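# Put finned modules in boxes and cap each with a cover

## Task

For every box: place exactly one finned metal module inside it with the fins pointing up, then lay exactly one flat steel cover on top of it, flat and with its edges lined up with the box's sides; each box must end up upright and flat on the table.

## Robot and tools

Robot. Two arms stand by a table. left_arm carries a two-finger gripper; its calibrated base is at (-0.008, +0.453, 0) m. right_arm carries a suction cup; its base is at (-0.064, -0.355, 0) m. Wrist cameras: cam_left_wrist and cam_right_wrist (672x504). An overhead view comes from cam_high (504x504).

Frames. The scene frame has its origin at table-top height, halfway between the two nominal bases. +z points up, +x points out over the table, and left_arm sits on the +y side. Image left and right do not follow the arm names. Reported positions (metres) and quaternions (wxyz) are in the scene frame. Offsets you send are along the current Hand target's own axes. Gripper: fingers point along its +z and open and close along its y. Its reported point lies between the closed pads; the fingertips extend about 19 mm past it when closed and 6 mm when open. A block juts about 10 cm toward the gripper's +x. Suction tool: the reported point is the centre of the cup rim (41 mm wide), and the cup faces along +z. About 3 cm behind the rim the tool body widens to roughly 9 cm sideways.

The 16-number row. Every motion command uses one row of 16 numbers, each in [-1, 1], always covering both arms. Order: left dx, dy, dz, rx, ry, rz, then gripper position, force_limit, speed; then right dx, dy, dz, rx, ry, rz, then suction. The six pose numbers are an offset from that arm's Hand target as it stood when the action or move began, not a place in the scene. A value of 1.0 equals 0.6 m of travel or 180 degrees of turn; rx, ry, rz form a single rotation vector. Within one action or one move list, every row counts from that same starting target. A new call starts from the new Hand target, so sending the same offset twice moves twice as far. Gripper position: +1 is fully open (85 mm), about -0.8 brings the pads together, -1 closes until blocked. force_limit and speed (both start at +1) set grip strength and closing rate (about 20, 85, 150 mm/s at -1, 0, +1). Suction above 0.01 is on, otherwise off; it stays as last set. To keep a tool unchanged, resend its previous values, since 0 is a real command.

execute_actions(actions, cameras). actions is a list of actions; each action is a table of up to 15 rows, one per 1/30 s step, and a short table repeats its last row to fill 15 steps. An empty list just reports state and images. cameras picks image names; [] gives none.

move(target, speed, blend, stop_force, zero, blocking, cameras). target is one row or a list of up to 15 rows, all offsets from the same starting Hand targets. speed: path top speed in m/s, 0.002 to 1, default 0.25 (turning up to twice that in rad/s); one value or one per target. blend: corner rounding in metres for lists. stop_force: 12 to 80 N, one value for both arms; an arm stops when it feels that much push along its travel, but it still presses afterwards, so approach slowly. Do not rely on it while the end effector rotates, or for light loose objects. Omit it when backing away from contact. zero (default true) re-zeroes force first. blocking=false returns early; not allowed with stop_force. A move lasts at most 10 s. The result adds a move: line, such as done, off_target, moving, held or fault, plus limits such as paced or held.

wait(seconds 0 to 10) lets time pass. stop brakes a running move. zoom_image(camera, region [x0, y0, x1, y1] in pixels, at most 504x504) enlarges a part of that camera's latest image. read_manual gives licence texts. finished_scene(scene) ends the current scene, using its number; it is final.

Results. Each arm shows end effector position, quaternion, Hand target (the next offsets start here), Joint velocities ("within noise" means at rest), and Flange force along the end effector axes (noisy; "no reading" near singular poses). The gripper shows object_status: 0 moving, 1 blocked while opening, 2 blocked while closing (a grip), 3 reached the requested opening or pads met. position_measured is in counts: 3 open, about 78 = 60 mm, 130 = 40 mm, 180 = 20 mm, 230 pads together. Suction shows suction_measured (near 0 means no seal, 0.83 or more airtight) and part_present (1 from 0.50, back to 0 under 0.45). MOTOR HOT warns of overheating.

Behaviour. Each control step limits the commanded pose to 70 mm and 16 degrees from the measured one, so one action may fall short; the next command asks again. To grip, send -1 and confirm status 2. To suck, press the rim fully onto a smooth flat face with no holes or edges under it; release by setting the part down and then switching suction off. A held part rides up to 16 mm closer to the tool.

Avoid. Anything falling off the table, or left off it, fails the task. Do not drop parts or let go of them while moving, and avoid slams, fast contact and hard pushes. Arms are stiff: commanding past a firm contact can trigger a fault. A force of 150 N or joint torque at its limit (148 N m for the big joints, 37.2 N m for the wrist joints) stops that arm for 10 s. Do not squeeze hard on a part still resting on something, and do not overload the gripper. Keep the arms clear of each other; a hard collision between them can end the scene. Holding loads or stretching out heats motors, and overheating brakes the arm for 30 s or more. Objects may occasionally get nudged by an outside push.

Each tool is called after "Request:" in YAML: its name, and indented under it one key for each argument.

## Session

Request:
execute_actions:
  actions: []

Request:
zoom_image:
  camera: "cam_high"
  region: [120, 150, 340, 370]

Scene clock: 0.00 s.
left_arm: end_effector_position=(+0.0922, +0.6253, +0.1001) position_measured=3 object_status=3 end_effector_quat_wxyz=(-0.540, +0.298, +0.785, +0.061) | right_arm: end_effector_position=(+0.2951, -0.3594, +0.2640) suction_measured=0.00 part_present=0 end_effector_quat_wxyz=(+0.107, +0.553, -0.582, +0.587)
Joint positions: left_arm=[0.388 0.216 -0.526 -0.774 -1.736 -0.85] | right_arm=[1.103 -0.176 -0.997 1.011 -1.669 0.018]
Joint velocities: within noise
Flange force (N): no reading
Hand target: left_arm +0.0922, +0.6253, +0.1001; -0.540, +0.298, +0.785, +0.061 | right_arm +0.2951, -0.3594, +0.2640; +0.107, +0.553, -0.582, +0.587

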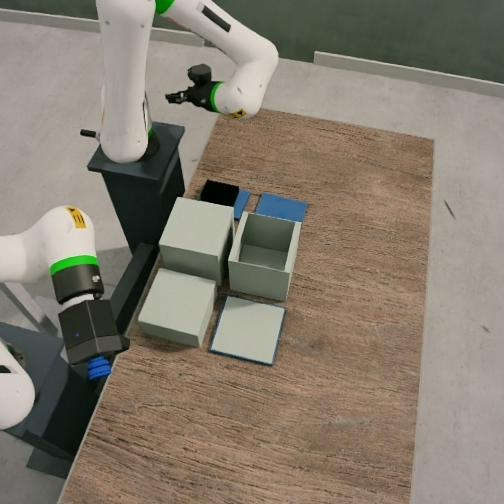

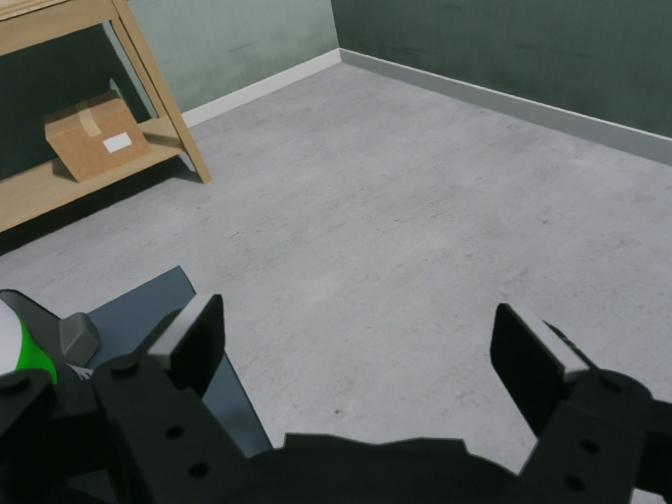

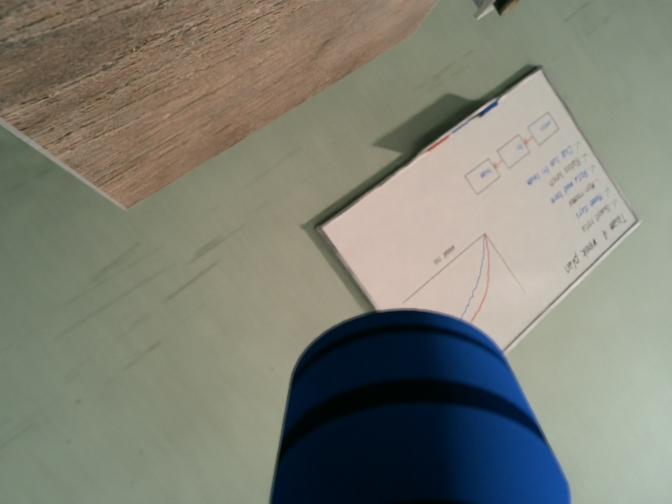

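Scaled by 2.291.

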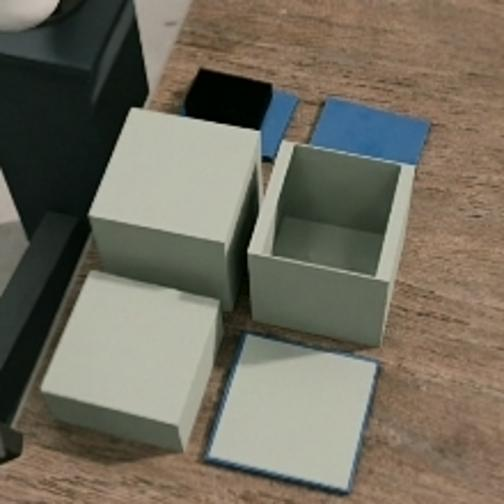

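Request:
move:
  target:
    - [0.589,-0.151,-0.273,0,0,0,0.6,-0.6,-1,0,0,0,0,0,0,0]
    - [0.282,-0.365,-0.817,0.0419,-0.3708,-0.2046,0.6,-0.6,-1,0.099,-0.123,0.038,0.0805,-0.4416,-0.4378,0]
  speed: 0.4
  blend: [0.05,0]

Request:
zoom_image:
  camera: "cam_left_wrist"
  region: [0, 80, 400, 400]

Scene clock: 25.57 s.
left_arm: end_effector_position=(+0.3327, +0.3100, +0.4996) position_measured=53 object_status=3 end_effector_quat_wxyz=(+0.000, +0.000, +1.000, +0.000) | right_arm: end_effector_position=(+0.3422, -0.3863, +0.3450) suction_measured=0.00 part_present=0 end_effector_quat_wxyz=(+0.000, +1.000, +0.000, +0.000)
Joint positions: left_arm=[-0.032 -0.061 0.47 0 -2.102 0.039] | right_arm=[0.279 -0.1 0.01 0 -1.681 2.893]
Joint velocities: within noise
Flange force (N): left_arm=[0.7 2.6 1.0] | right_arm=[3.9 2.3 -3.4]
Hand target: left_arm +0.3327, +0.3100, +0.4996; +0.000, +0.000, +1.000, +0.000 | right_arm +0.3422, -0.3863, +0.3450; +0.000, +1.000, +0.000, +0.000
Off the commanded pose: left_arm 0.000 m, 0 deg | right_arm 0.000 m, 0 deg.
move: done

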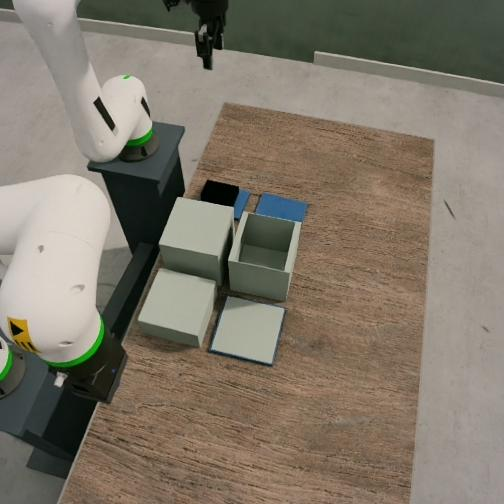

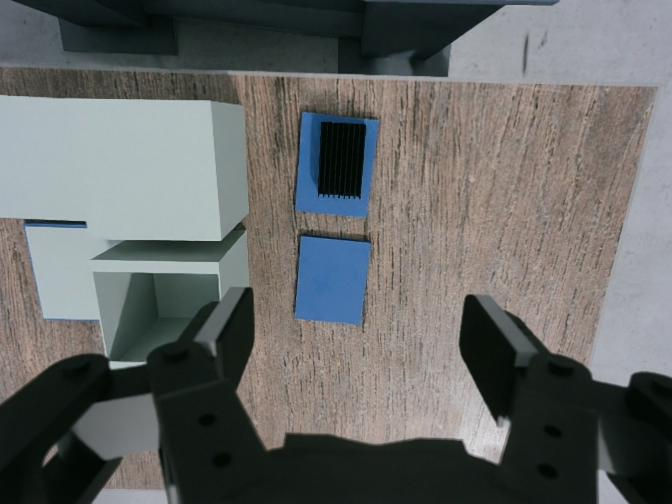

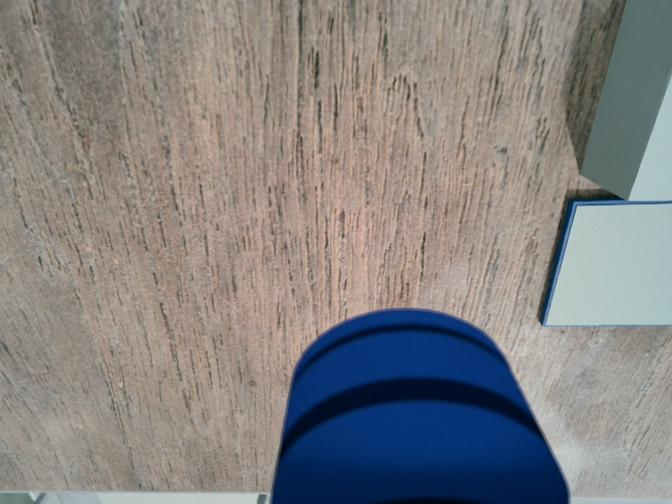

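Scaled by 1.260.

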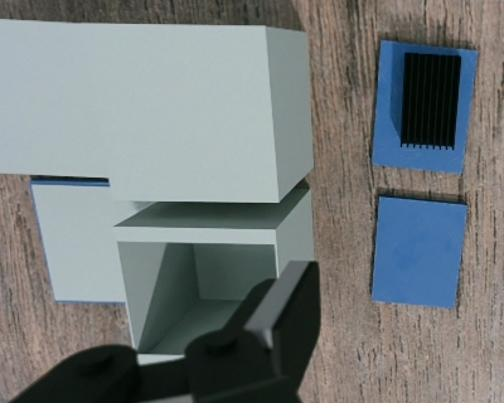

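Request:
execute_actions:
  actions: []

Scene clock: 56.70 s.
left_arm: end_effector_position=(+0.3327, +0.3100, +0.4996) position_measured=53 object_status=3 end_effector_quat_wxyz=(+0.000, +0.000, +1.000, +0.000) | right_arm: end_effector_position=(+0.3422, -0.3863, +0.3450) suction_measured=0.00 part_present=0 end_effector_quat_wxyz=(+0.000, +1.000, +0.000, +0.000)
Joint positions: left_arm=[-0.032 -0.061 0.47 0 -2.102 0.039] | right_arm=[0.279 -0.1 0.01 0 -1.681 2.893]
Joint velocities: within noise
Flange force (N): left_arm=[1.7 3.1 3.5] | right_arm=[3.2 2.4 -3.3]
Hand target: left_arm +0.3327, +0.3100, +0.4996; +0.000, +0.000, +1.000, +0.000 | right_arm +0.3422, -0.3863, +0.3450; +0.000, +1.000, +0.000, +0.000
Off the commanded pose: left_arm 0.000 m, 0 deg | right_arm 0.000 m, 0 deg.

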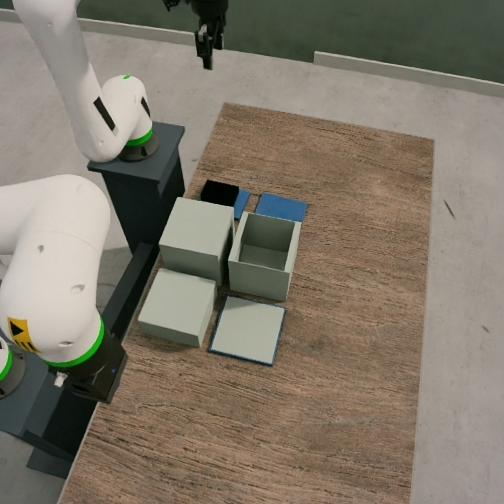

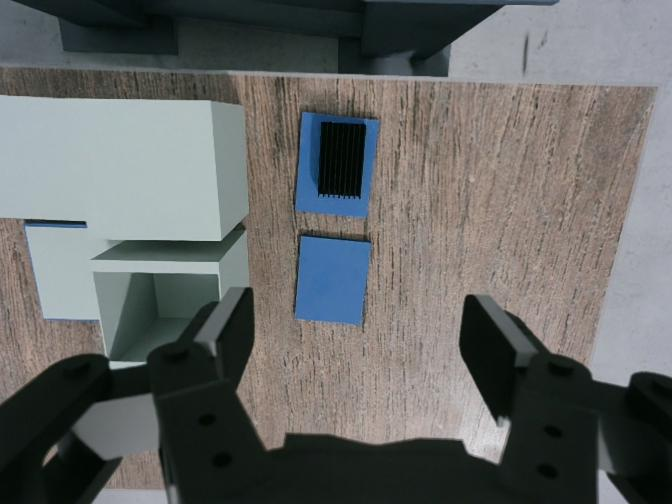

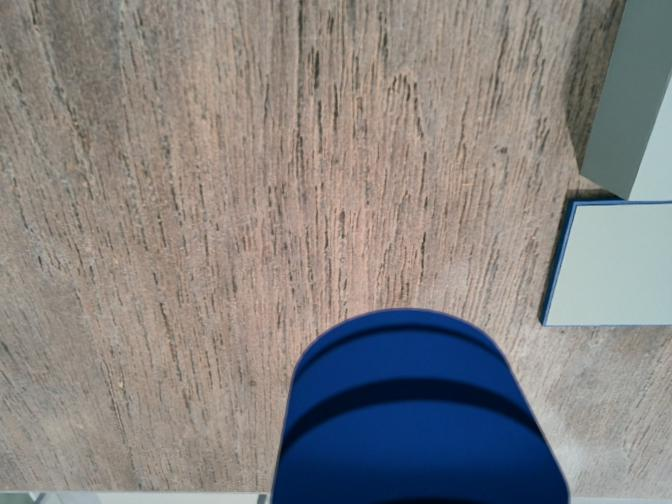

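Request:
move:
  target: [0,0,0,0,0,0,0.6,-0.6,-1, 0.088,-0.777,-0.125,0,0,0,0]
  speed: 0.3

Scene clock: 66.27 s.
left_arm: end_effector_position=(+0.3327, +0.3100, +0.4996) position_measured=53 object_status=3 end_effector_quat_wxyz=(+0.000, +0.000, +1.000, +0.000) | right_arm: end_effector_position=(+0.3950, +0.0799, +0.4199) suction_measured=0.00 part_present=0 end_effector_quat_wxyz=(+0.000, +1.000, +0.000, +0.000)
Joint positions: left_arm=[-0.032 -0.061 0.47 0 -2.102 0.039] | right_arm=[0.995 0.614 1.084 0 -2.041 2.176]
Joint velocities: within noise
Flange force (N): left_arm=[0.7 2.1 2.0] | right_arm=no reading
Hand target: left_arm +0.3327, +0.3100, +0.4996; +0.000, +0.000, +1.000, +0.000 | right_arm +0.3950, +0.0799, +0.4199; +0.000, +1.000, +0.000, +0.000
Off the commanded pose: left_arm 0.000 m, 0 deg | right_arm 0.000 m, 0 deg.
move: done

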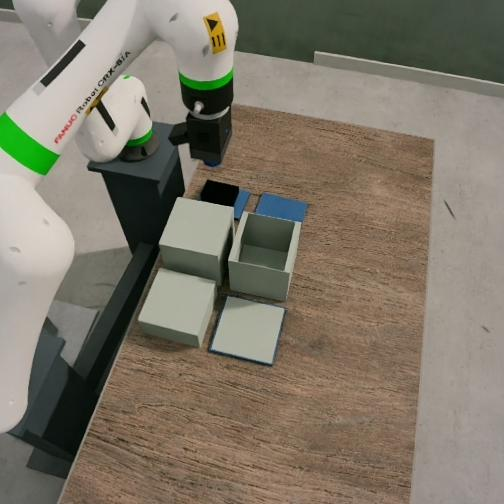

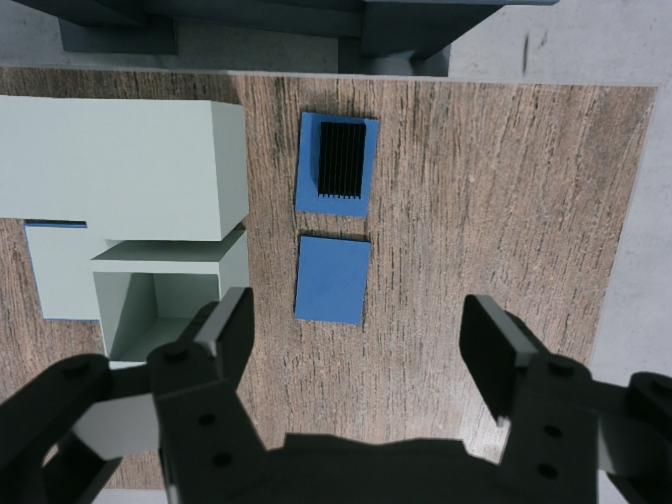

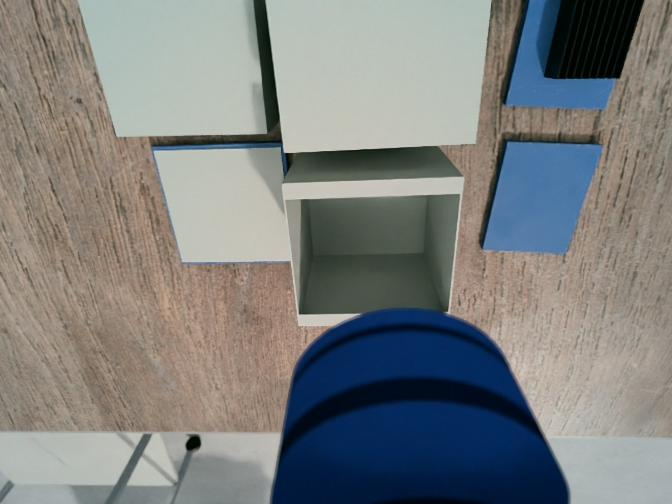

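Request:
move:
  target: [0,0,0,0,0,0,0.6,-0.6,-1, -0.258,0.1333,-0.05,0,0,0,0]
  speed: 0.25
  cameras: ["cam_right_wrist"]

Request:
zoom_image:
  camera: "cam_right_wrist"
  region: [60, 0, 564, 378]

Scene clock: 75.17 s.
left_arm: end_effector_position=(+0.3327, +0.3100, +0.4996) position_measured=53 object_status=3 end_effector_quat_wxyz=(+0.000, +0.000, +1.000, +0.000) | right_arm: end_effector_position=(+0.2403, +0.0000, +0.4500) suction_measured=0.00 part_present=0 end_effector_quat_wxyz=(+0.000, +1.000, +0.000, +0.000)
Joint positions: left_arm=[-0.032 -0.061 0.47 0 -2.102 0.039] | right_arm=[1.173 0.117 0.48 0 -1.935 1.998]
Joint velocities: within noise
Flange force (N): left_arm=[0.6 2.3 2.5] | right_arm=[3.9 -1.5 -4.1]
Hand target: left_arm +0.3327, +0.3100, +0.4996; +0.000, +0.000, +1.000, +0.000 | right_arm +0.2403, +0.0000, +0.4500; +0.000, +1.000, +0.000, +0.000
Off the commanded pose: left_arm 0.000 m, 0 deg | right_arm 0.000 m, 0 deg.
move: done
Images, in order (width x height): cam_right_wrist 672x504.

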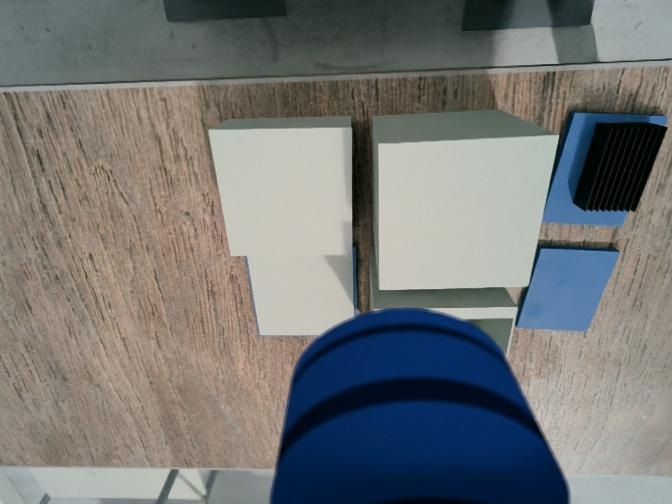

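Scaled by 1.000.

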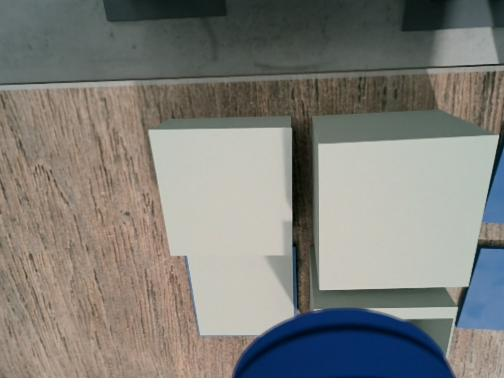

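Request:
move:
  target: [0,0,0,0,0,0,0.6,-0.6,-1, 0.1628,-0.145,0.48,0,0,0,1]
  speed: 0.25
  cameras: ["cam_right_wrist"]

Request:
move:
  target: [0,0,0,0,0,0,0.6,-0.6,-1, 0,0,0.05,0,0,0,1]
  speed: 0.012
  stop_force: 12
  cameras: ["cam_high"]

Scene clock: 97.00 s.
left_arm: end_effector_position=(+0.3327, +0.3100, +0.4996) position_measured=53 object_status=3 end_effector_quat_wxyz=(+0.000, +0.000, +1.000, +0.000) | right_arm: end_effector_position=(+0.3378, +0.0869, +0.1620) suction_measured=0.00 part_present=0 end_effector_quat_wxyz=(+0.000, +1.000, +0.000, +0.000)
Joint positions: left_arm=[-0.032 -0.061 0.47 0 -2.102 0.039] | right_arm=[1.082 0.417 0.175 0 -1.33 2.09]
Joint velocities: within noise
Flange force (N): left_arm=[0.7 2.2 2.9] | right_arm=[2.3 -0.3 -2.9]
Hand target: left_arm +0.3327, +0.3100, +0.4996; +0.000, +0.000, +1.000, +0.000 | right_arm +0.3378, +0.0869, +0.1619; +0.000, +1.000, +0.000, +0.000
Off the commanded pose: left_arm 0.000 m, 0 deg | right_arm 0.000 m, 0 deg.
move: done
Images, in order (width x height): cam_right_wrist 672x504.

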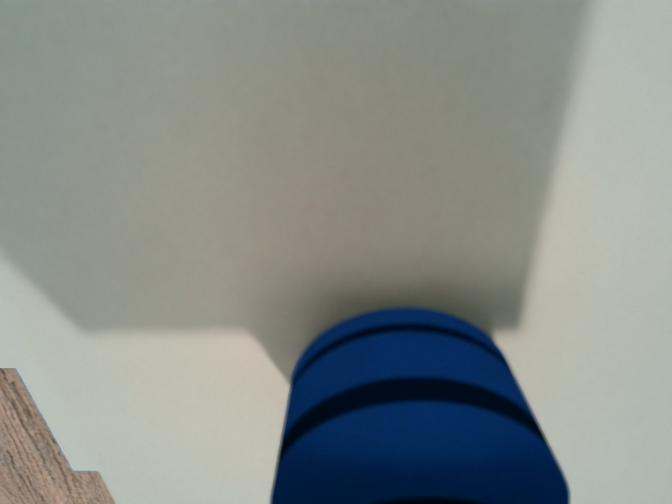

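Scene clock: 99.43 s.
left_arm: end_effector_position=(+0.3327, +0.3100, +0.4996) position_measured=53 object_status=3 end_effector_quat_wxyz=(+0.000, +0.000, +1.000, +0.000) | right_arm: end_effector_position=(+0.3378, +0.0869, +0.1400) suction_measured=0.99 part_present=1 end_effector_quat_wxyz=(+0.000, +1.000, +0.000, +0.000)
Joint positions: left_arm=[-0.032 -0.061 0.47 0 -2.102 0.039] | right_arm=[1.082 0.431 0.143 0 -1.282 2.09]
Joint velocities: within noise
Flange force (N): left_arm=[1.2 2.8 2.5] | right_arm=[-4.2 3.3 -26.5]
Hand target: left_arm +0.3327, +0.3100, +0.4996; +0.000, +0.000, +1.000, +0.000 | right_arm +0.3378, +0.0869, +0.1400; +0.000, +1.000, +0.000, +0.000 (not the last commanded pose)
Off the commanded pose: left_arm 0.000 m, 0 deg | right_arm 0.008 m, 0 deg.
move: contact (right_arm)
Images, in order (width x height): cam_high 504x504.

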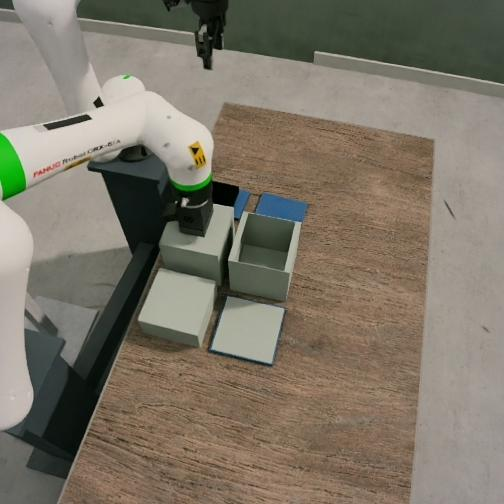

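Request:
move:
  target: [0,0,0,0,0,0,0.6,-0.6,-1, 0,0,-0.25,0,0,0,1]
  speed: 0.12

Request:
zoom_image:
  camera: "cam_high"
  region: [140, 160, 320, 340]

Request:
zoom_image:
  camera: "cam_left_wrist"
  region: [0, 60, 300, 360]

Scene clock: 105.07 s.
left_arm: end_effector_position=(+0.3327, +0.3100, +0.4996) position_measured=53 object_status=3 end_effector_quat_wxyz=(+0.000, +0.000, +1.000, +0.000) | right_arm: end_effector_position=(+0.3379, +0.0869, +0.2900) suction_measured=0.99 part_present=1 end_effector_quat_wxyz=(+0.000, +1.000, +0.000, +0.000)
Joint positions: left_arm=[-0.032 -0.061 0.47 0 -2.102 0.039] | right_arm=[1.082 0.385 0.432 0 -1.618 2.09]
Joint velocities: within noise
Flange force (N): left_arm=[1.5 2.2 3.3] | right_arm=[2.0 -0.1 -0.5]
Hand target: left_arm +0.3327, +0.3100, +0.4996; +0.000, +0.000, +1.000, +0.000 | right_arm +0.3379, +0.0869, +0.2900; +0.000, +1.000, +0.000, +0.000
Off the commanded pose: left_arm 0.000 m, 0 deg | right_arm 0.000 m, 0 deg.
move: done

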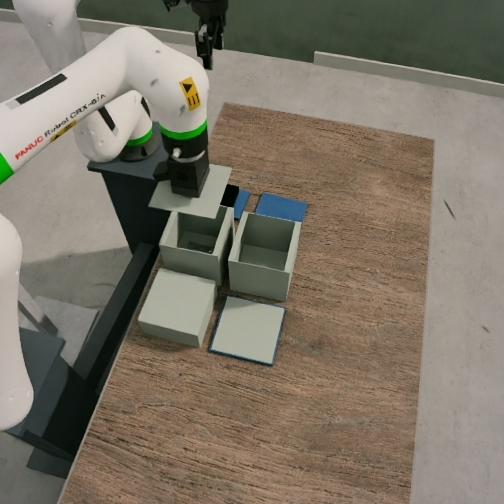

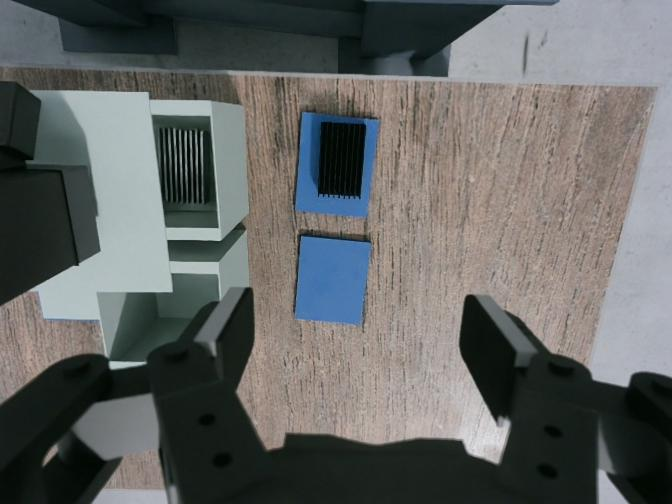

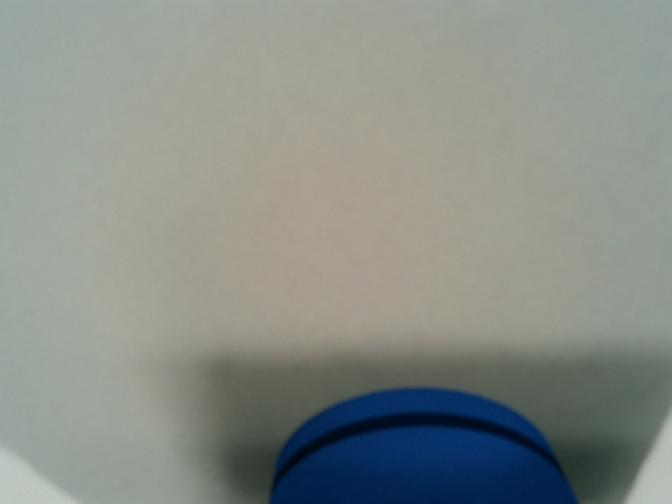

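Scaled by 2.800.

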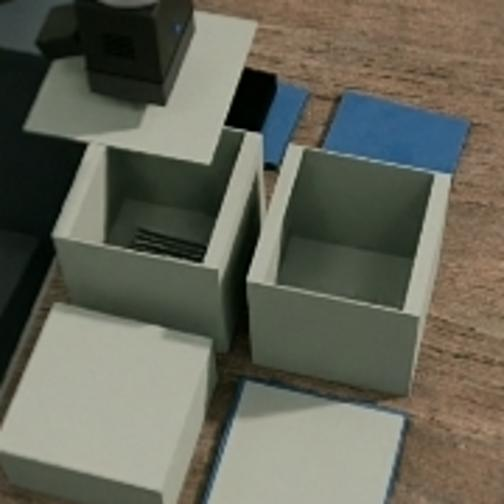

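Scaled by 1.680.

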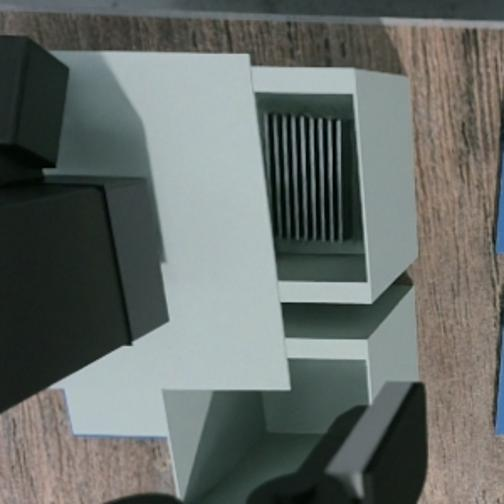

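Request:
move:
  target: [0,0,0,0,0,0,0.6,-0.6,-1, 0,0,0.2383,0,0,0,1]
  speed: 0.12
  cameras: []

Request:
move:
  target: [0,0,0,0,0,0,0.6,-0.6,-1, 0,0,0.022,0,0,0,1]
  speed: 0.008
  stop_force: 12
  cameras: ["cam_high"]

Scene clock: 112.07 s.
left_arm: end_effector_position=(+0.3327, +0.3100, +0.4996) position_measured=53 object_status=3 end_effector_quat_wxyz=(+0.000, +0.000, +1.000, +0.000) | right_arm: end_effector_position=(+0.3378, +0.0869, +0.1470) suction_measured=0.99 part_present=1 end_effector_quat_wxyz=(+0.000, +1.000, +0.000, +0.000)
Joint positions: left_arm=[-0.032 -0.061 0.47 0 -2.102 0.039] | right_arm=[1.082 0.426 0.153 0 -1.297 2.09]
Joint velocities: within noise
Flange force (N): left_arm=[1.6 3.3 3.9] | right_arm=[1.9 -0.1 -0.2]
Hand target: left_arm +0.3327, +0.3100, +0.4996; +0.000, +0.000, +1.000, +0.000 | right_arm +0.3378, +0.0869, +0.1471; +0.000, +1.000, +0.000, +0.000
Off the commanded pose: left_arm 0.000 m, 0 deg | right_arm 0.000 m, 0 deg.
move: done
No camera images: "cameras" was empty.

Scene clock: 113.50 s.
left_arm: end_effector_position=(+0.3327, +0.3100, +0.4996) position_measured=53 object_status=3 end_effector_quat_wxyz=(+0.000, +0.000, +1.000, +0.000) | right_arm: end_effector_position=(+0.3378, +0.0869, +0.1402) suction_measured=0.99 part_present=1 end_effector_quat_wxyz=(+0.000, +1.000, +0.000, +0.000)
Joint positions: left_arm=[-0.032 -0.061 0.47 0 -2.102 0.039] | right_arm=[1.082 0.431 0.143 0 -1.283 2.09]
Joint velocities: within noise
Flange force (N): left_arm=[0.8 2.5 2.8] | right_arm=[-4.1 2.5 -20.7]
Hand target: left_arm +0.3327, +0.3100, +0.4996; +0.000, +0.000, +1.000, +0.000 | right_arm +0.3378, +0.0869, +0.1402; +0.000, +1.000, +0.000, +0.000 (not the last commanded pose)
Off the commanded pose: left_arm 0.000 m, 0 deg | right_arm 0.006 m, 0 deg.
move: contact (right_arm)
Images, in order (width x height): cam_high 504x504.

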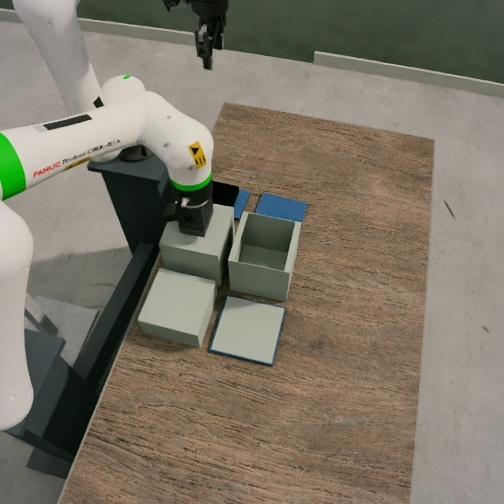

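Request:
move:
  target: [0,0,0,0,0,0,0.6,-0.6,-1, 0,0,0,0,0,0,0]
  cameras: []

Request:
move:
  target: [0,0,0,0,0,0,0.6,-0.6,-1, 0,0,-0.07,0,0,0,0]
  speed: 0.05
  cameras: []

Request:
move:
  target:
    - [0,0,0,0,0,0,0.6,-0.6,-1, 0.0037,0.288,0,0,0,0,1]
    - [0,0,0,0,0,0,0.6,-0.6,-1, 0.0037,0.288,0.16,0,0,0,1]
  speed: 0.2
  cameras: ["cam_high","cam_right_wrist"]

Request:
move:
  target: [0,0,0,0,0,0,0.6,-0.6,-1, 0,0,0.06,0,0,0,1]
  speed: 0.012
  stop_force: 12
  cameras: ["cam_high"]

Scene clock: 126.00 s.
left_arm: end_effector_position=(+0.3327, +0.3100, +0.4996) position_measured=53 object_status=3 end_effector_quat_wxyz=(+0.000, +0.000, +1.000, +0.000) | right_arm: end_effector_position=(+0.3378, +0.0869, +0.1402) suction_measured=0.00 part_present=0 end_effector_quat_wxyz=(+0.000, +1.000, +0.000, +0.000)
Joint positions: left_arm=[-0.032 -0.061 0.47 0 -2.102 0.039] | right_arm=[1.082 0.431 0.143 0 -1.283 2.09]
Joint velocities: within noise
Flange force (N): left_arm=[1.2 2.6 2.6] | right_arm=[-7.0 3.7 -35.3]
Hand target: left_arm +0.3327, +0.3100, +0.4996; +0.000, +0.000, +1.000, +0.000 | right_arm +0.3378, +0.0869, +0.1402; +0.000, +1.000, +0.000, +0.000
Off the commanded pose: left_arm 0.000 m, 0 deg | right_arm 0.000 m, 0 deg.
move: done
No camera images: "cameras" was empty.

Scene clock: 127.10 s.
left_arm: end_effector_position=(+0.3327, +0.3100, +0.4996) position_measured=53 object_status=3 end_effector_quat_wxyz=(+0.000, +0.000, +1.000, +0.000) | right_arm: end_effector_position=(+0.3378, +0.0869, +0.1823) suction_measured=0.00 part_present=0 end_effector_quat_wxyz=(+0.000, +1.000, +0.000, +0.000)
Joint positions: left_arm=[-0.032 -0.061 0.47 0 -2.102 0.039] | right_arm=[1.082 0.406 0.208 0 -1.373 2.09]
Joint velocities: within noise
Flange force (N): left_arm=[1.6 3.1 3.3] | right_arm=[2.5 -0.3 -3.0]
Hand target: left_arm +0.3327, +0.3100, +0.4996; +0.000, +0.000, +1.000, +0.000 | right_arm +0.3378, +0.0869, +0.1822; +0.000, +1.000, +0.000, +0.000
Off the commanded pose: left_arm 0.000 m, 0 deg | right_arm 0.000 m, 0 deg.
move: done
No camera images: "cameras" was empty.

Scene clock: 128.93 s.
left_arm: end_effector_position=(+0.3327, +0.3100, +0.4996) position_measured=53 object_status=3 end_effector_quat_wxyz=(+0.000, +0.000, +1.000, +0.000) | right_arm: end_effector_position=(+0.3400, -0.0859, +0.0862) suction_measured=0.00 part_present=0 end_effector_quat_wxyz=(+0.000, +1.000, +0.000, +0.000)
Joint positions: left_arm=[-0.032 -0.061 0.47 0 -2.102 0.039] | right_arm=[0.889 0.22 -0.273 -0.001 -1.077 2.283]
Joint velocities: within noise
Flange force (N): left_arm=[1.4 2.3 2.2] | right_arm=[3.4 -0.2 -2.9]
Hand target: left_arm +0.3327, +0.3100, +0.4996; +0.000, +0.000, +1.000, +0.000 | right_arm +0.3400, -0.0859, +0.0862; +0.000, +1.000, +0.000, +0.000
Off the commanded pose: left_arm 0.000 m, 0 deg | right_arm 0.000 m, 0 deg.
move: done
Images, in order (width x height): cam_high 504x504, cam_right_wrist 672x504.

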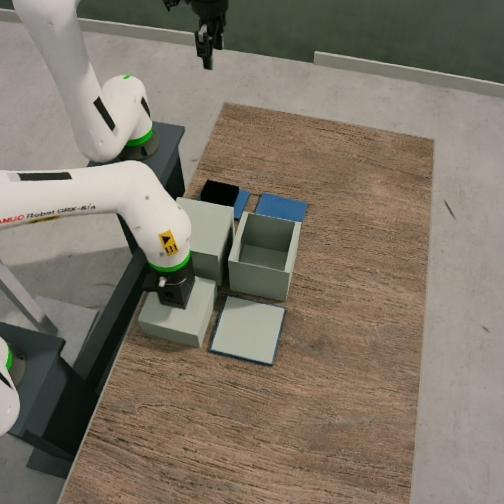

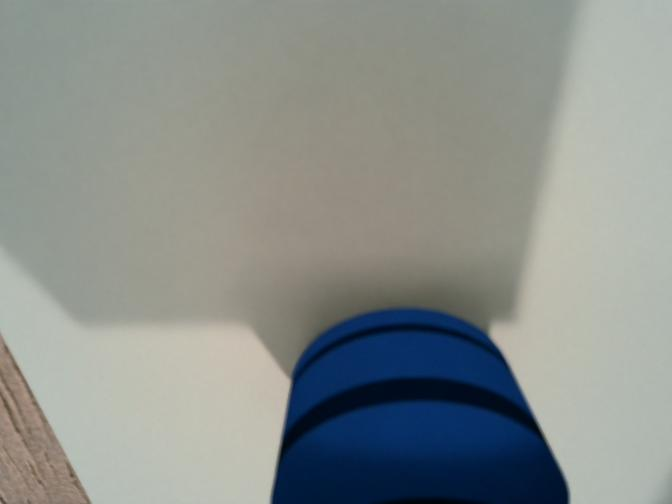

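Scene clock: 131.43 s.
left_arm: end_effector_position=(+0.3327, +0.3100, +0.4996) position_measured=53 object_status=3 end_effector_quat_wxyz=(+0.000, +0.000, +1.000, +0.000) | right_arm: end_effector_position=(+0.3401, -0.0859, +0.0633) suction_measured=0.99 part_present=1 end_effector_quat_wxyz=(+0.000, +1.000, +0.000, +0.000)
Joint positions: left_arm=[-0.032 -0.061 0.47 0 -2.102 0.039] | right_arm=[0.889 0.249 -0.298 0 -1.023 2.283]
Joint velocities: within noise
Flange force (N): left_arm=[1.7 2.2 3.2] | right_arm=[-5.3 3.2 -29.1]
Hand target: left_arm +0.3327, +0.3100, +0.4996; +0.000, +0.000, +1.000, +0.000 | right_arm +0.3401, -0.0859, +0.0633; +0.000, +1.000, +0.000, +0.000 (not the last commanded pose)
Off the commanded pose: left_arm 0.000 m, 0 deg | right_arm 0.013 m, 0 deg.
move: contact (right_arm)
Images, in order (width x height): cam_high 504x504.

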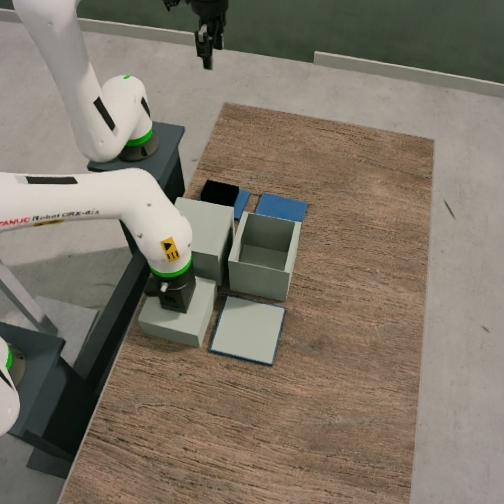

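Request:
move:
  target: [0,0,0,0,0,0,0.6,-0.6,-1, 0,0,-0.33,0,0,0,1]
  speed: 0.15
  cameras: ["cam_high","cam_left_wrist"]

Request:
zoom_image:
  camera: "cam_high"
  region: [100, 220, 260, 380]

Scene clock: 135.93 s.
left_arm: end_effector_position=(+0.3327, +0.3100, +0.4996) position_measured=53 object_status=3 end_effector_quat_wxyz=(+0.000, +0.000, +1.000, +0.000) | right_arm: end_effector_position=(+0.3402, -0.0860, +0.2614) suction_measured=0.99 part_present=1 end_effector_quat_wxyz=(+0.000, +1.000, +0.000, +0.000)
Joint positions: left_arm=[-0.032 -0.061 0.47 0 -2.102 0.039] | right_arm=[0.889 0.097 0.012 0 -1.485 2.283]
Joint velocities: within noise
Flange force (N): left_arm=[0.4 2.5 1.8] | right_arm=[2.5 0.4 -0.1]
Hand target: left_arm +0.3327, +0.3100, +0.4996; +0.000, +0.000, +1.000, +0.000 | right_arm +0.3401, -0.0859, +0.2613; +0.000, +1.000, +0.000, +0.000
Off the commanded pose: left_arm 0.000 m, 0 deg | right_arm 0.000 m, 0 deg.
move: done
Images, in order (width x height): cam_high 504x504, cam_left_wrist 672x504.

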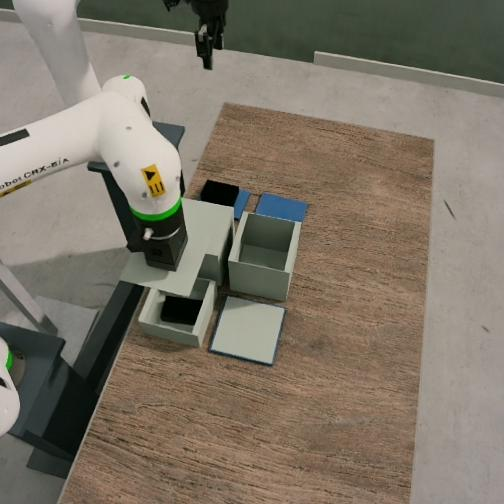

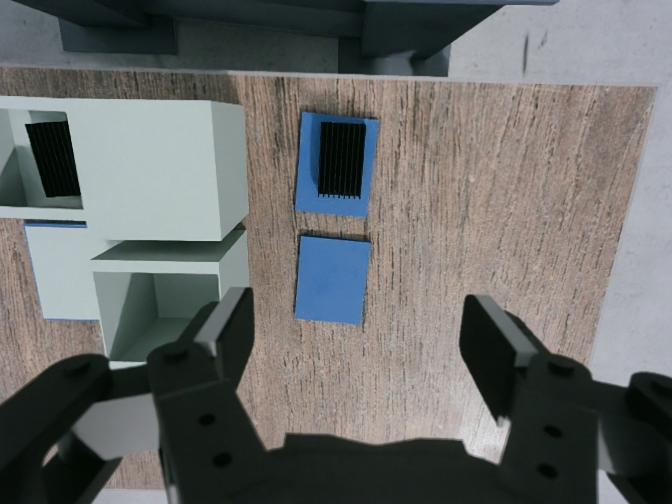

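Scaled by 3.150.

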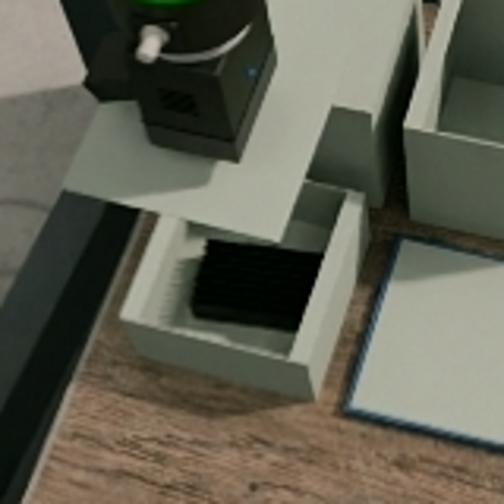

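Request:
move:
  target: [0,0,0,0,0,0,0.6,-0.6,-1, 0,0,0.3183,0,0,0,1]
  speed: 0.15
  cameras: []

Request:
move:
  target: [0,0,0,0,0,0,0.6,-0.6,-1, 0,0,0.024,0,0,0,1]
  speed: 0.008
  stop_force: 12
  cameras: []

Request:
move:
  target: [0,0,0,0,0,0,0.6,-0.6,-1, 0,0,0,0,0,0,0]
  cameras: []

Request:
move:
  target: [0,0,0,0,0,0,0.6,-0.6,-1, 0,0,-0.07,0,0,0,0]
  speed: 0.05
  cameras: []

Scene clock: 145.63 s.
left_arm: end_effector_position=(+0.3327, +0.3100, +0.4996) position_measured=53 object_status=3 end_effector_quat_wxyz=(+0.000, +0.000, +1.000, +0.000) | right_arm: end_effector_position=(+0.3401, -0.0858, +0.0704) suction_measured=0.99 part_present=1 end_effector_quat_wxyz=(+0.000, +1.000, +0.000, +0.000)
Joint positions: left_arm=[-0.032 -0.061 0.47 0 -2.102 0.039] | right_arm=[0.889 0.24 -0.291 0 -1.04 2.283]
Joint velocities: within noise
Flange force (N): left_arm=[1.4 2.7 3.5] | right_arm=[3.2 -0.2 0.2]
Hand target: left_arm +0.3327, +0.3100, +0.4996; +0.000, +0.000, +1.000, +0.000 | right_arm +0.3401, -0.0859, +0.0703; +0.000, +1.000, +0.000, +0.000
Off the commanded pose: left_arm 0.000 m, 0 deg | right_arm 0.000 m, 0 deg.
move: done
No camera images: "cameras" was empty.

Scene clock: 147.07 s.
left_arm: end_effector_position=(+0.3327, +0.3100, +0.4996) position_measured=53 object_status=3 end_effector_quat_wxyz=(+0.000, +0.000, +1.000, +0.000) | right_arm: end_effector_position=(+0.3401, -0.0859, +0.0635) suction_measured=0.99 part_present=1 end_effector_quat_wxyz=(+0.000, +1.000, +0.000, +0.000)
Joint positions: left_arm=[-0.032 -0.061 0.47 0 -2.102 0.039] | right_arm=[0.889 0.249 -0.298 0 -1.023 2.283]
Joint velocities: within noise
Flange force (N): left_arm=[1.2 2.0 2.0] | right_arm=[-3.8 1.5 -20.8]
Hand target: left_arm +0.3327, +0.3100, +0.4996; +0.000, +0.000, +1.000, +0.000 | right_arm +0.3401, -0.0859, +0.0635; +0.000, +1.000, +0.000, +0.000 (not the last commanded pose)
Off the commanded pose: left_arm 0.000 m, 0 deg | right_arm 0.008 m, 0 deg.
move: contact (right_arm)
No camera images: "cameras" was empty.

Scene clock: 147.57 s.
left_arm: end_effector_position=(+0.3327, +0.3100, +0.4996) position_measured=53 object_status=3 end_effector_quat_wxyz=(+0.000, +0.000, +1.000, +0.000) | right_arm: end_effector_position=(+0.3401, -0.0859, +0.0635) suction_measured=0.00 part_present=0 end_effector_quat_wxyz=(+0.000, +1.000, +0.000, +0.000)
Joint positions: left_arm=[-0.032 -0.061 0.47 0 -2.102 0.039] | right_arm=[0.889 0.249 -0.298 0 -1.023 2.283]
Joint velocities: within noise
Flange force (N): left_arm=[1.7 2.5 3.1] | right_arm=[-9.3 4.2 -41.1]
Hand target: left_arm +0.3327, +0.3100, +0.4996; +0.000, +0.000, +1.000, +0.000 | right_arm +0.3401, -0.0859, +0.0635; +0.000, +1.000, +0.000, +0.000
Off the commanded pose: left_arm 0.000 m, 0 deg | right_arm 0.000 m, 0 deg.
move: done
No camera images: "cameras" was empty.

Scene clock: 148.67 s.
left_arm: end_effector_position=(+0.3327, +0.3100, +0.4996) position_measured=53 object_status=3 end_effector_quat_wxyz=(+0.000, +0.000, +1.000, +0.000) | right_arm: end_effector_position=(+0.3401, -0.0859, +0.1055) suction_measured=0.00 part_present=0 end_effector_quat_wxyz=(+0.000, +1.000, +0.000, +0.000)
Joint positions: left_arm=[-0.032 -0.061 0.47 0 -2.102 0.039] | right_arm=[0.889 0.198 -0.25 0 -1.122 2.283]
Joint velocities: within noise
Flange force (N): left_arm=[1.3 2.8 2.3] | right_arm=[3.4 -0.3 -2.4]
Hand target: left_arm +0.3327, +0.3100, +0.4996; +0.000, +0.000, +1.000, +0.000 | right_arm +0.3401, -0.0859, +0.1055; +0.000, +1.000, +0.000, +0.000
Off the commanded pose: left_arm 0.000 m, 0 deg | right_arm 0.000 m, 0 deg.
move: done
No camera images: "cameras" was empty.

Request:
move:
  target:
    - [0,0,0,0,0,0,0.6,-0.6,-1, 0,0,-0.16,0,0,0,0]
    - [0.0095,-0.0103,0.566,0,0,0,0.6,-0.6,-1, 0.1165,0.0068,-0.32,0,0,0,0]
  speed: 0.2

Scene clock: 161.93 s.
left_arm: end_effector_position=(+0.3269, +0.3038, +0.1601) position_measured=53 object_status=3 end_effector_quat_wxyz=(+0.000, +0.000, +1.000, +0.000) | right_arm: end_effector_position=(+0.4100, -0.0900, +0.2975) suction_measured=0.00 part_present=0 end_effector_quat_wxyz=(+0.000, +1.000, +0.000, +0.000)
Joint positions: left_arm=[-0.051 -0.174 -0.448 0 -1.297 0.058] | right_arm=[0.782 0.241 0.263 0 -1.592 2.39]
Joint velocities: within noise
Flange force (N): left_arm=[2.0 2.9 1.7] | right_arm=[3.1 0.2 -3.5]
Hand target: left_arm +0.3269, +0.3038, +0.1600; +0.000, +0.000, +1.000, +0.000 | right_arm +0.4100, -0.0900, +0.2975; +0.000, +1.000, +0.000, +0.000
Off the commanded pose: left_arm 0.000 m, 0 deg | right_arm 0.000 m, 0 deg.
move: done

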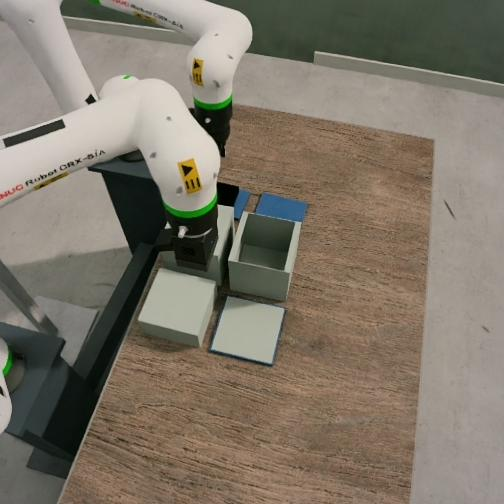

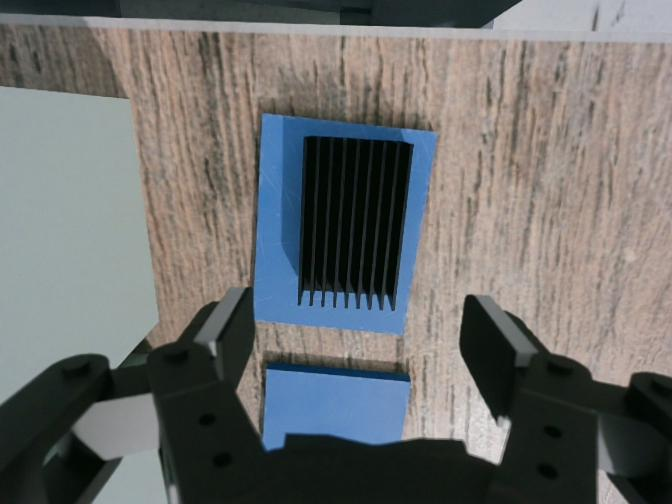

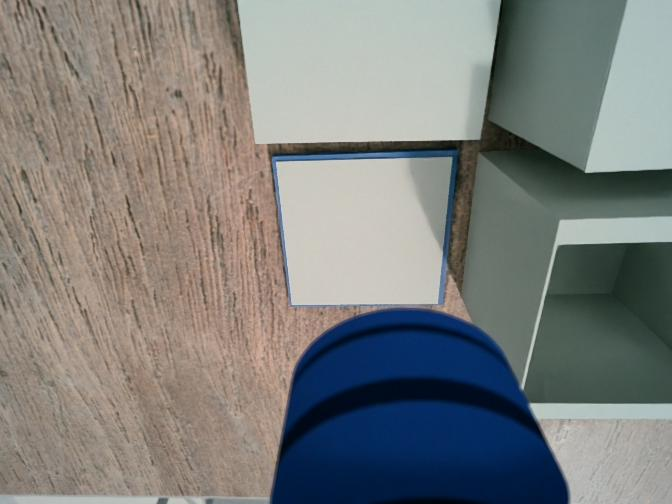

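Request:
move:
  target: [0,0,0.15,0,0,0.0094,0.6,-0.6,-1, 0,0,0,0,0,0,0]
  speed: 0.15
  cameras: ["cam_left_wrist"]

Scene clock: 181.30 s.
left_arm: end_effector_position=(+0.3268, +0.3039, +0.0701) position_measured=53 object_status=3 end_effector_quat_wxyz=(+0.000, +0.015, +1.000, +0.000) | right_arm: end_effector_position=(+0.4100, -0.0900, +0.2975) suction_measured=0.00 part_present=0 end_effector_quat_wxyz=(+0.000, +1.000, +0.000, +0.000)
Joint positions: left_arm=[-0.051 -0.077 -0.591 0 -1.057 0.028] | right_arm=[0.782 0.241 0.263 0 -1.592 2.39]
Joint velocities: within noise
Flange force (N): left_arm=[0.1 2.7 1.7] | right_arm=[2.8 0.1 -3.1]
Hand target: left_arm +0.3268, +0.3038, +0.0700; +0.000, +0.015, +1.000, +0.000 | right_arm +0.4100, -0.0900, +0.2975; +0.000, +1.000, +0.000, +0.000
Off the commanded pose: left_arm 0.000 m, 0 deg | right_arm 0.000 m, 0 deg.
move: done
Images, in order (width x height): cam_left_wrist 672x504.

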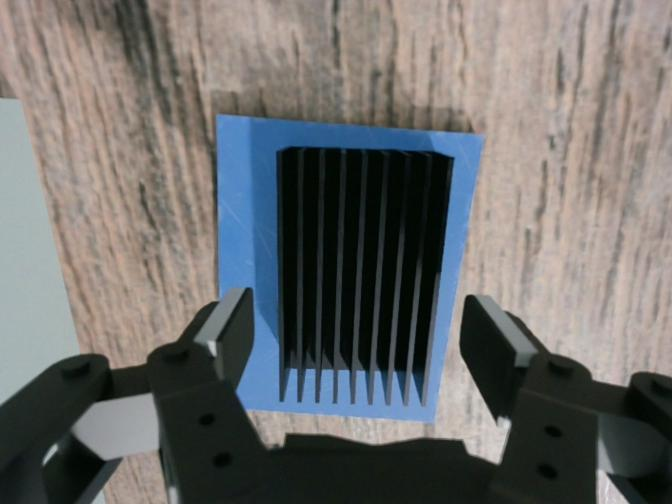

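Request:
move:
  target: [0,0,0.0433,0,0,0,0.6,-0.6,-1, 0,0,0,0,0,0,0]
  speed: 0.04
  cameras: []

Request:
move:
  target: [0,0,0,0,0,0,-1,-0.6,-1, 0,0,0,0,0,0,0]
  cameras: ["cam_left_wrist"]

Scene clock: 189.60 s.
left_arm: end_effector_position=(+0.3268, +0.3038, +0.0441) position_measured=53 object_status=3 end_effector_quat_wxyz=(+0.000, +0.015, +1.000, +0.000) | right_arm: end_effector_position=(+0.4100, -0.0900, +0.2975) suction_measured=0.00 part_present=0 end_effector_quat_wxyz=(+0.000, +1.000, +0.000, +0.000)
Joint positions: left_arm=[-0.051 -0.037 -0.624 0 -0.984 0.028] | right_arm=[0.782 0.241 0.263 0 -1.592 2.39]
Joint velocities: within noise
Flange force (N): left_arm=[2.4 3.1 0.8] | right_arm=[2.5 0.4 -3.0]
Hand target: left_arm +0.3268, +0.3038, +0.0441; +0.000, +0.015, +1.000, +0.000 | right_arm +0.4100, -0.0900, +0.2975; +0.000, +1.000, +0.000, +0.000
Off the commanded pose: left_arm 0.000 m, 0 deg | right_arm 0.000 m, 0 deg.
move: done
No camera images: "cameras" was empty.

Scene clock: 190.33 s.
left_arm: end_effector_position=(+0.3268, +0.3038, +0.0441) position_measured=79 object_status=0 end_effector_quat_wxyz=(+0.000, +0.015, +1.000, +0.000) | right_arm: end_effector_position=(+0.4100, -0.0900, +0.2975) suction_measured=0.00 part_present=0 end_effector_quat_wxyz=(+0.000, +1.000, +0.000, +0.000)
Joint positions: left_arm=[-0.051 -0.037 -0.624 0 -0.984 0.028] | right_arm=[0.782 0.241 0.263 0 -1.592 2.39]
Joint velocities: within noise
Flange force (N): left_arm=[5.2 5.7 -18.6] | right_arm=[2.8 0.3 -3.1]
Hand target: left_arm +0.3268, +0.3038, +0.0441; +0.000, +0.015, +1.000, +0.000 | right_arm +0.4100, -0.0900, +0.2975; +0.000, +1.000, +0.000, +0.000
Off the commanded pose: left_arm 0.000 m, 0 deg | right_arm 0.000 m, 0 deg.
move: done
Images, in order (width x height): cam_left_wrist 672x504.

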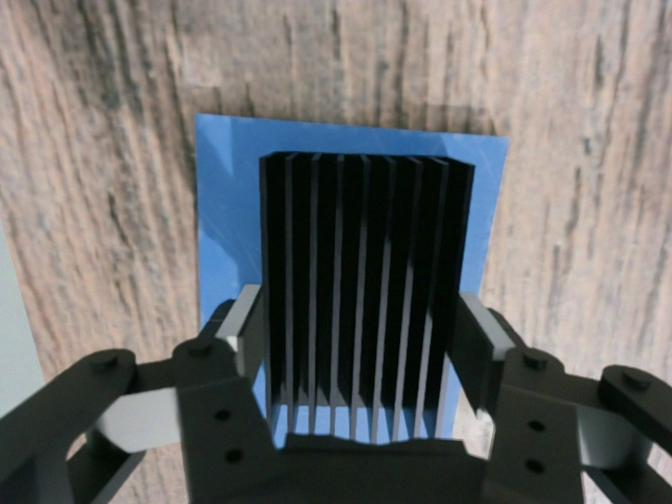

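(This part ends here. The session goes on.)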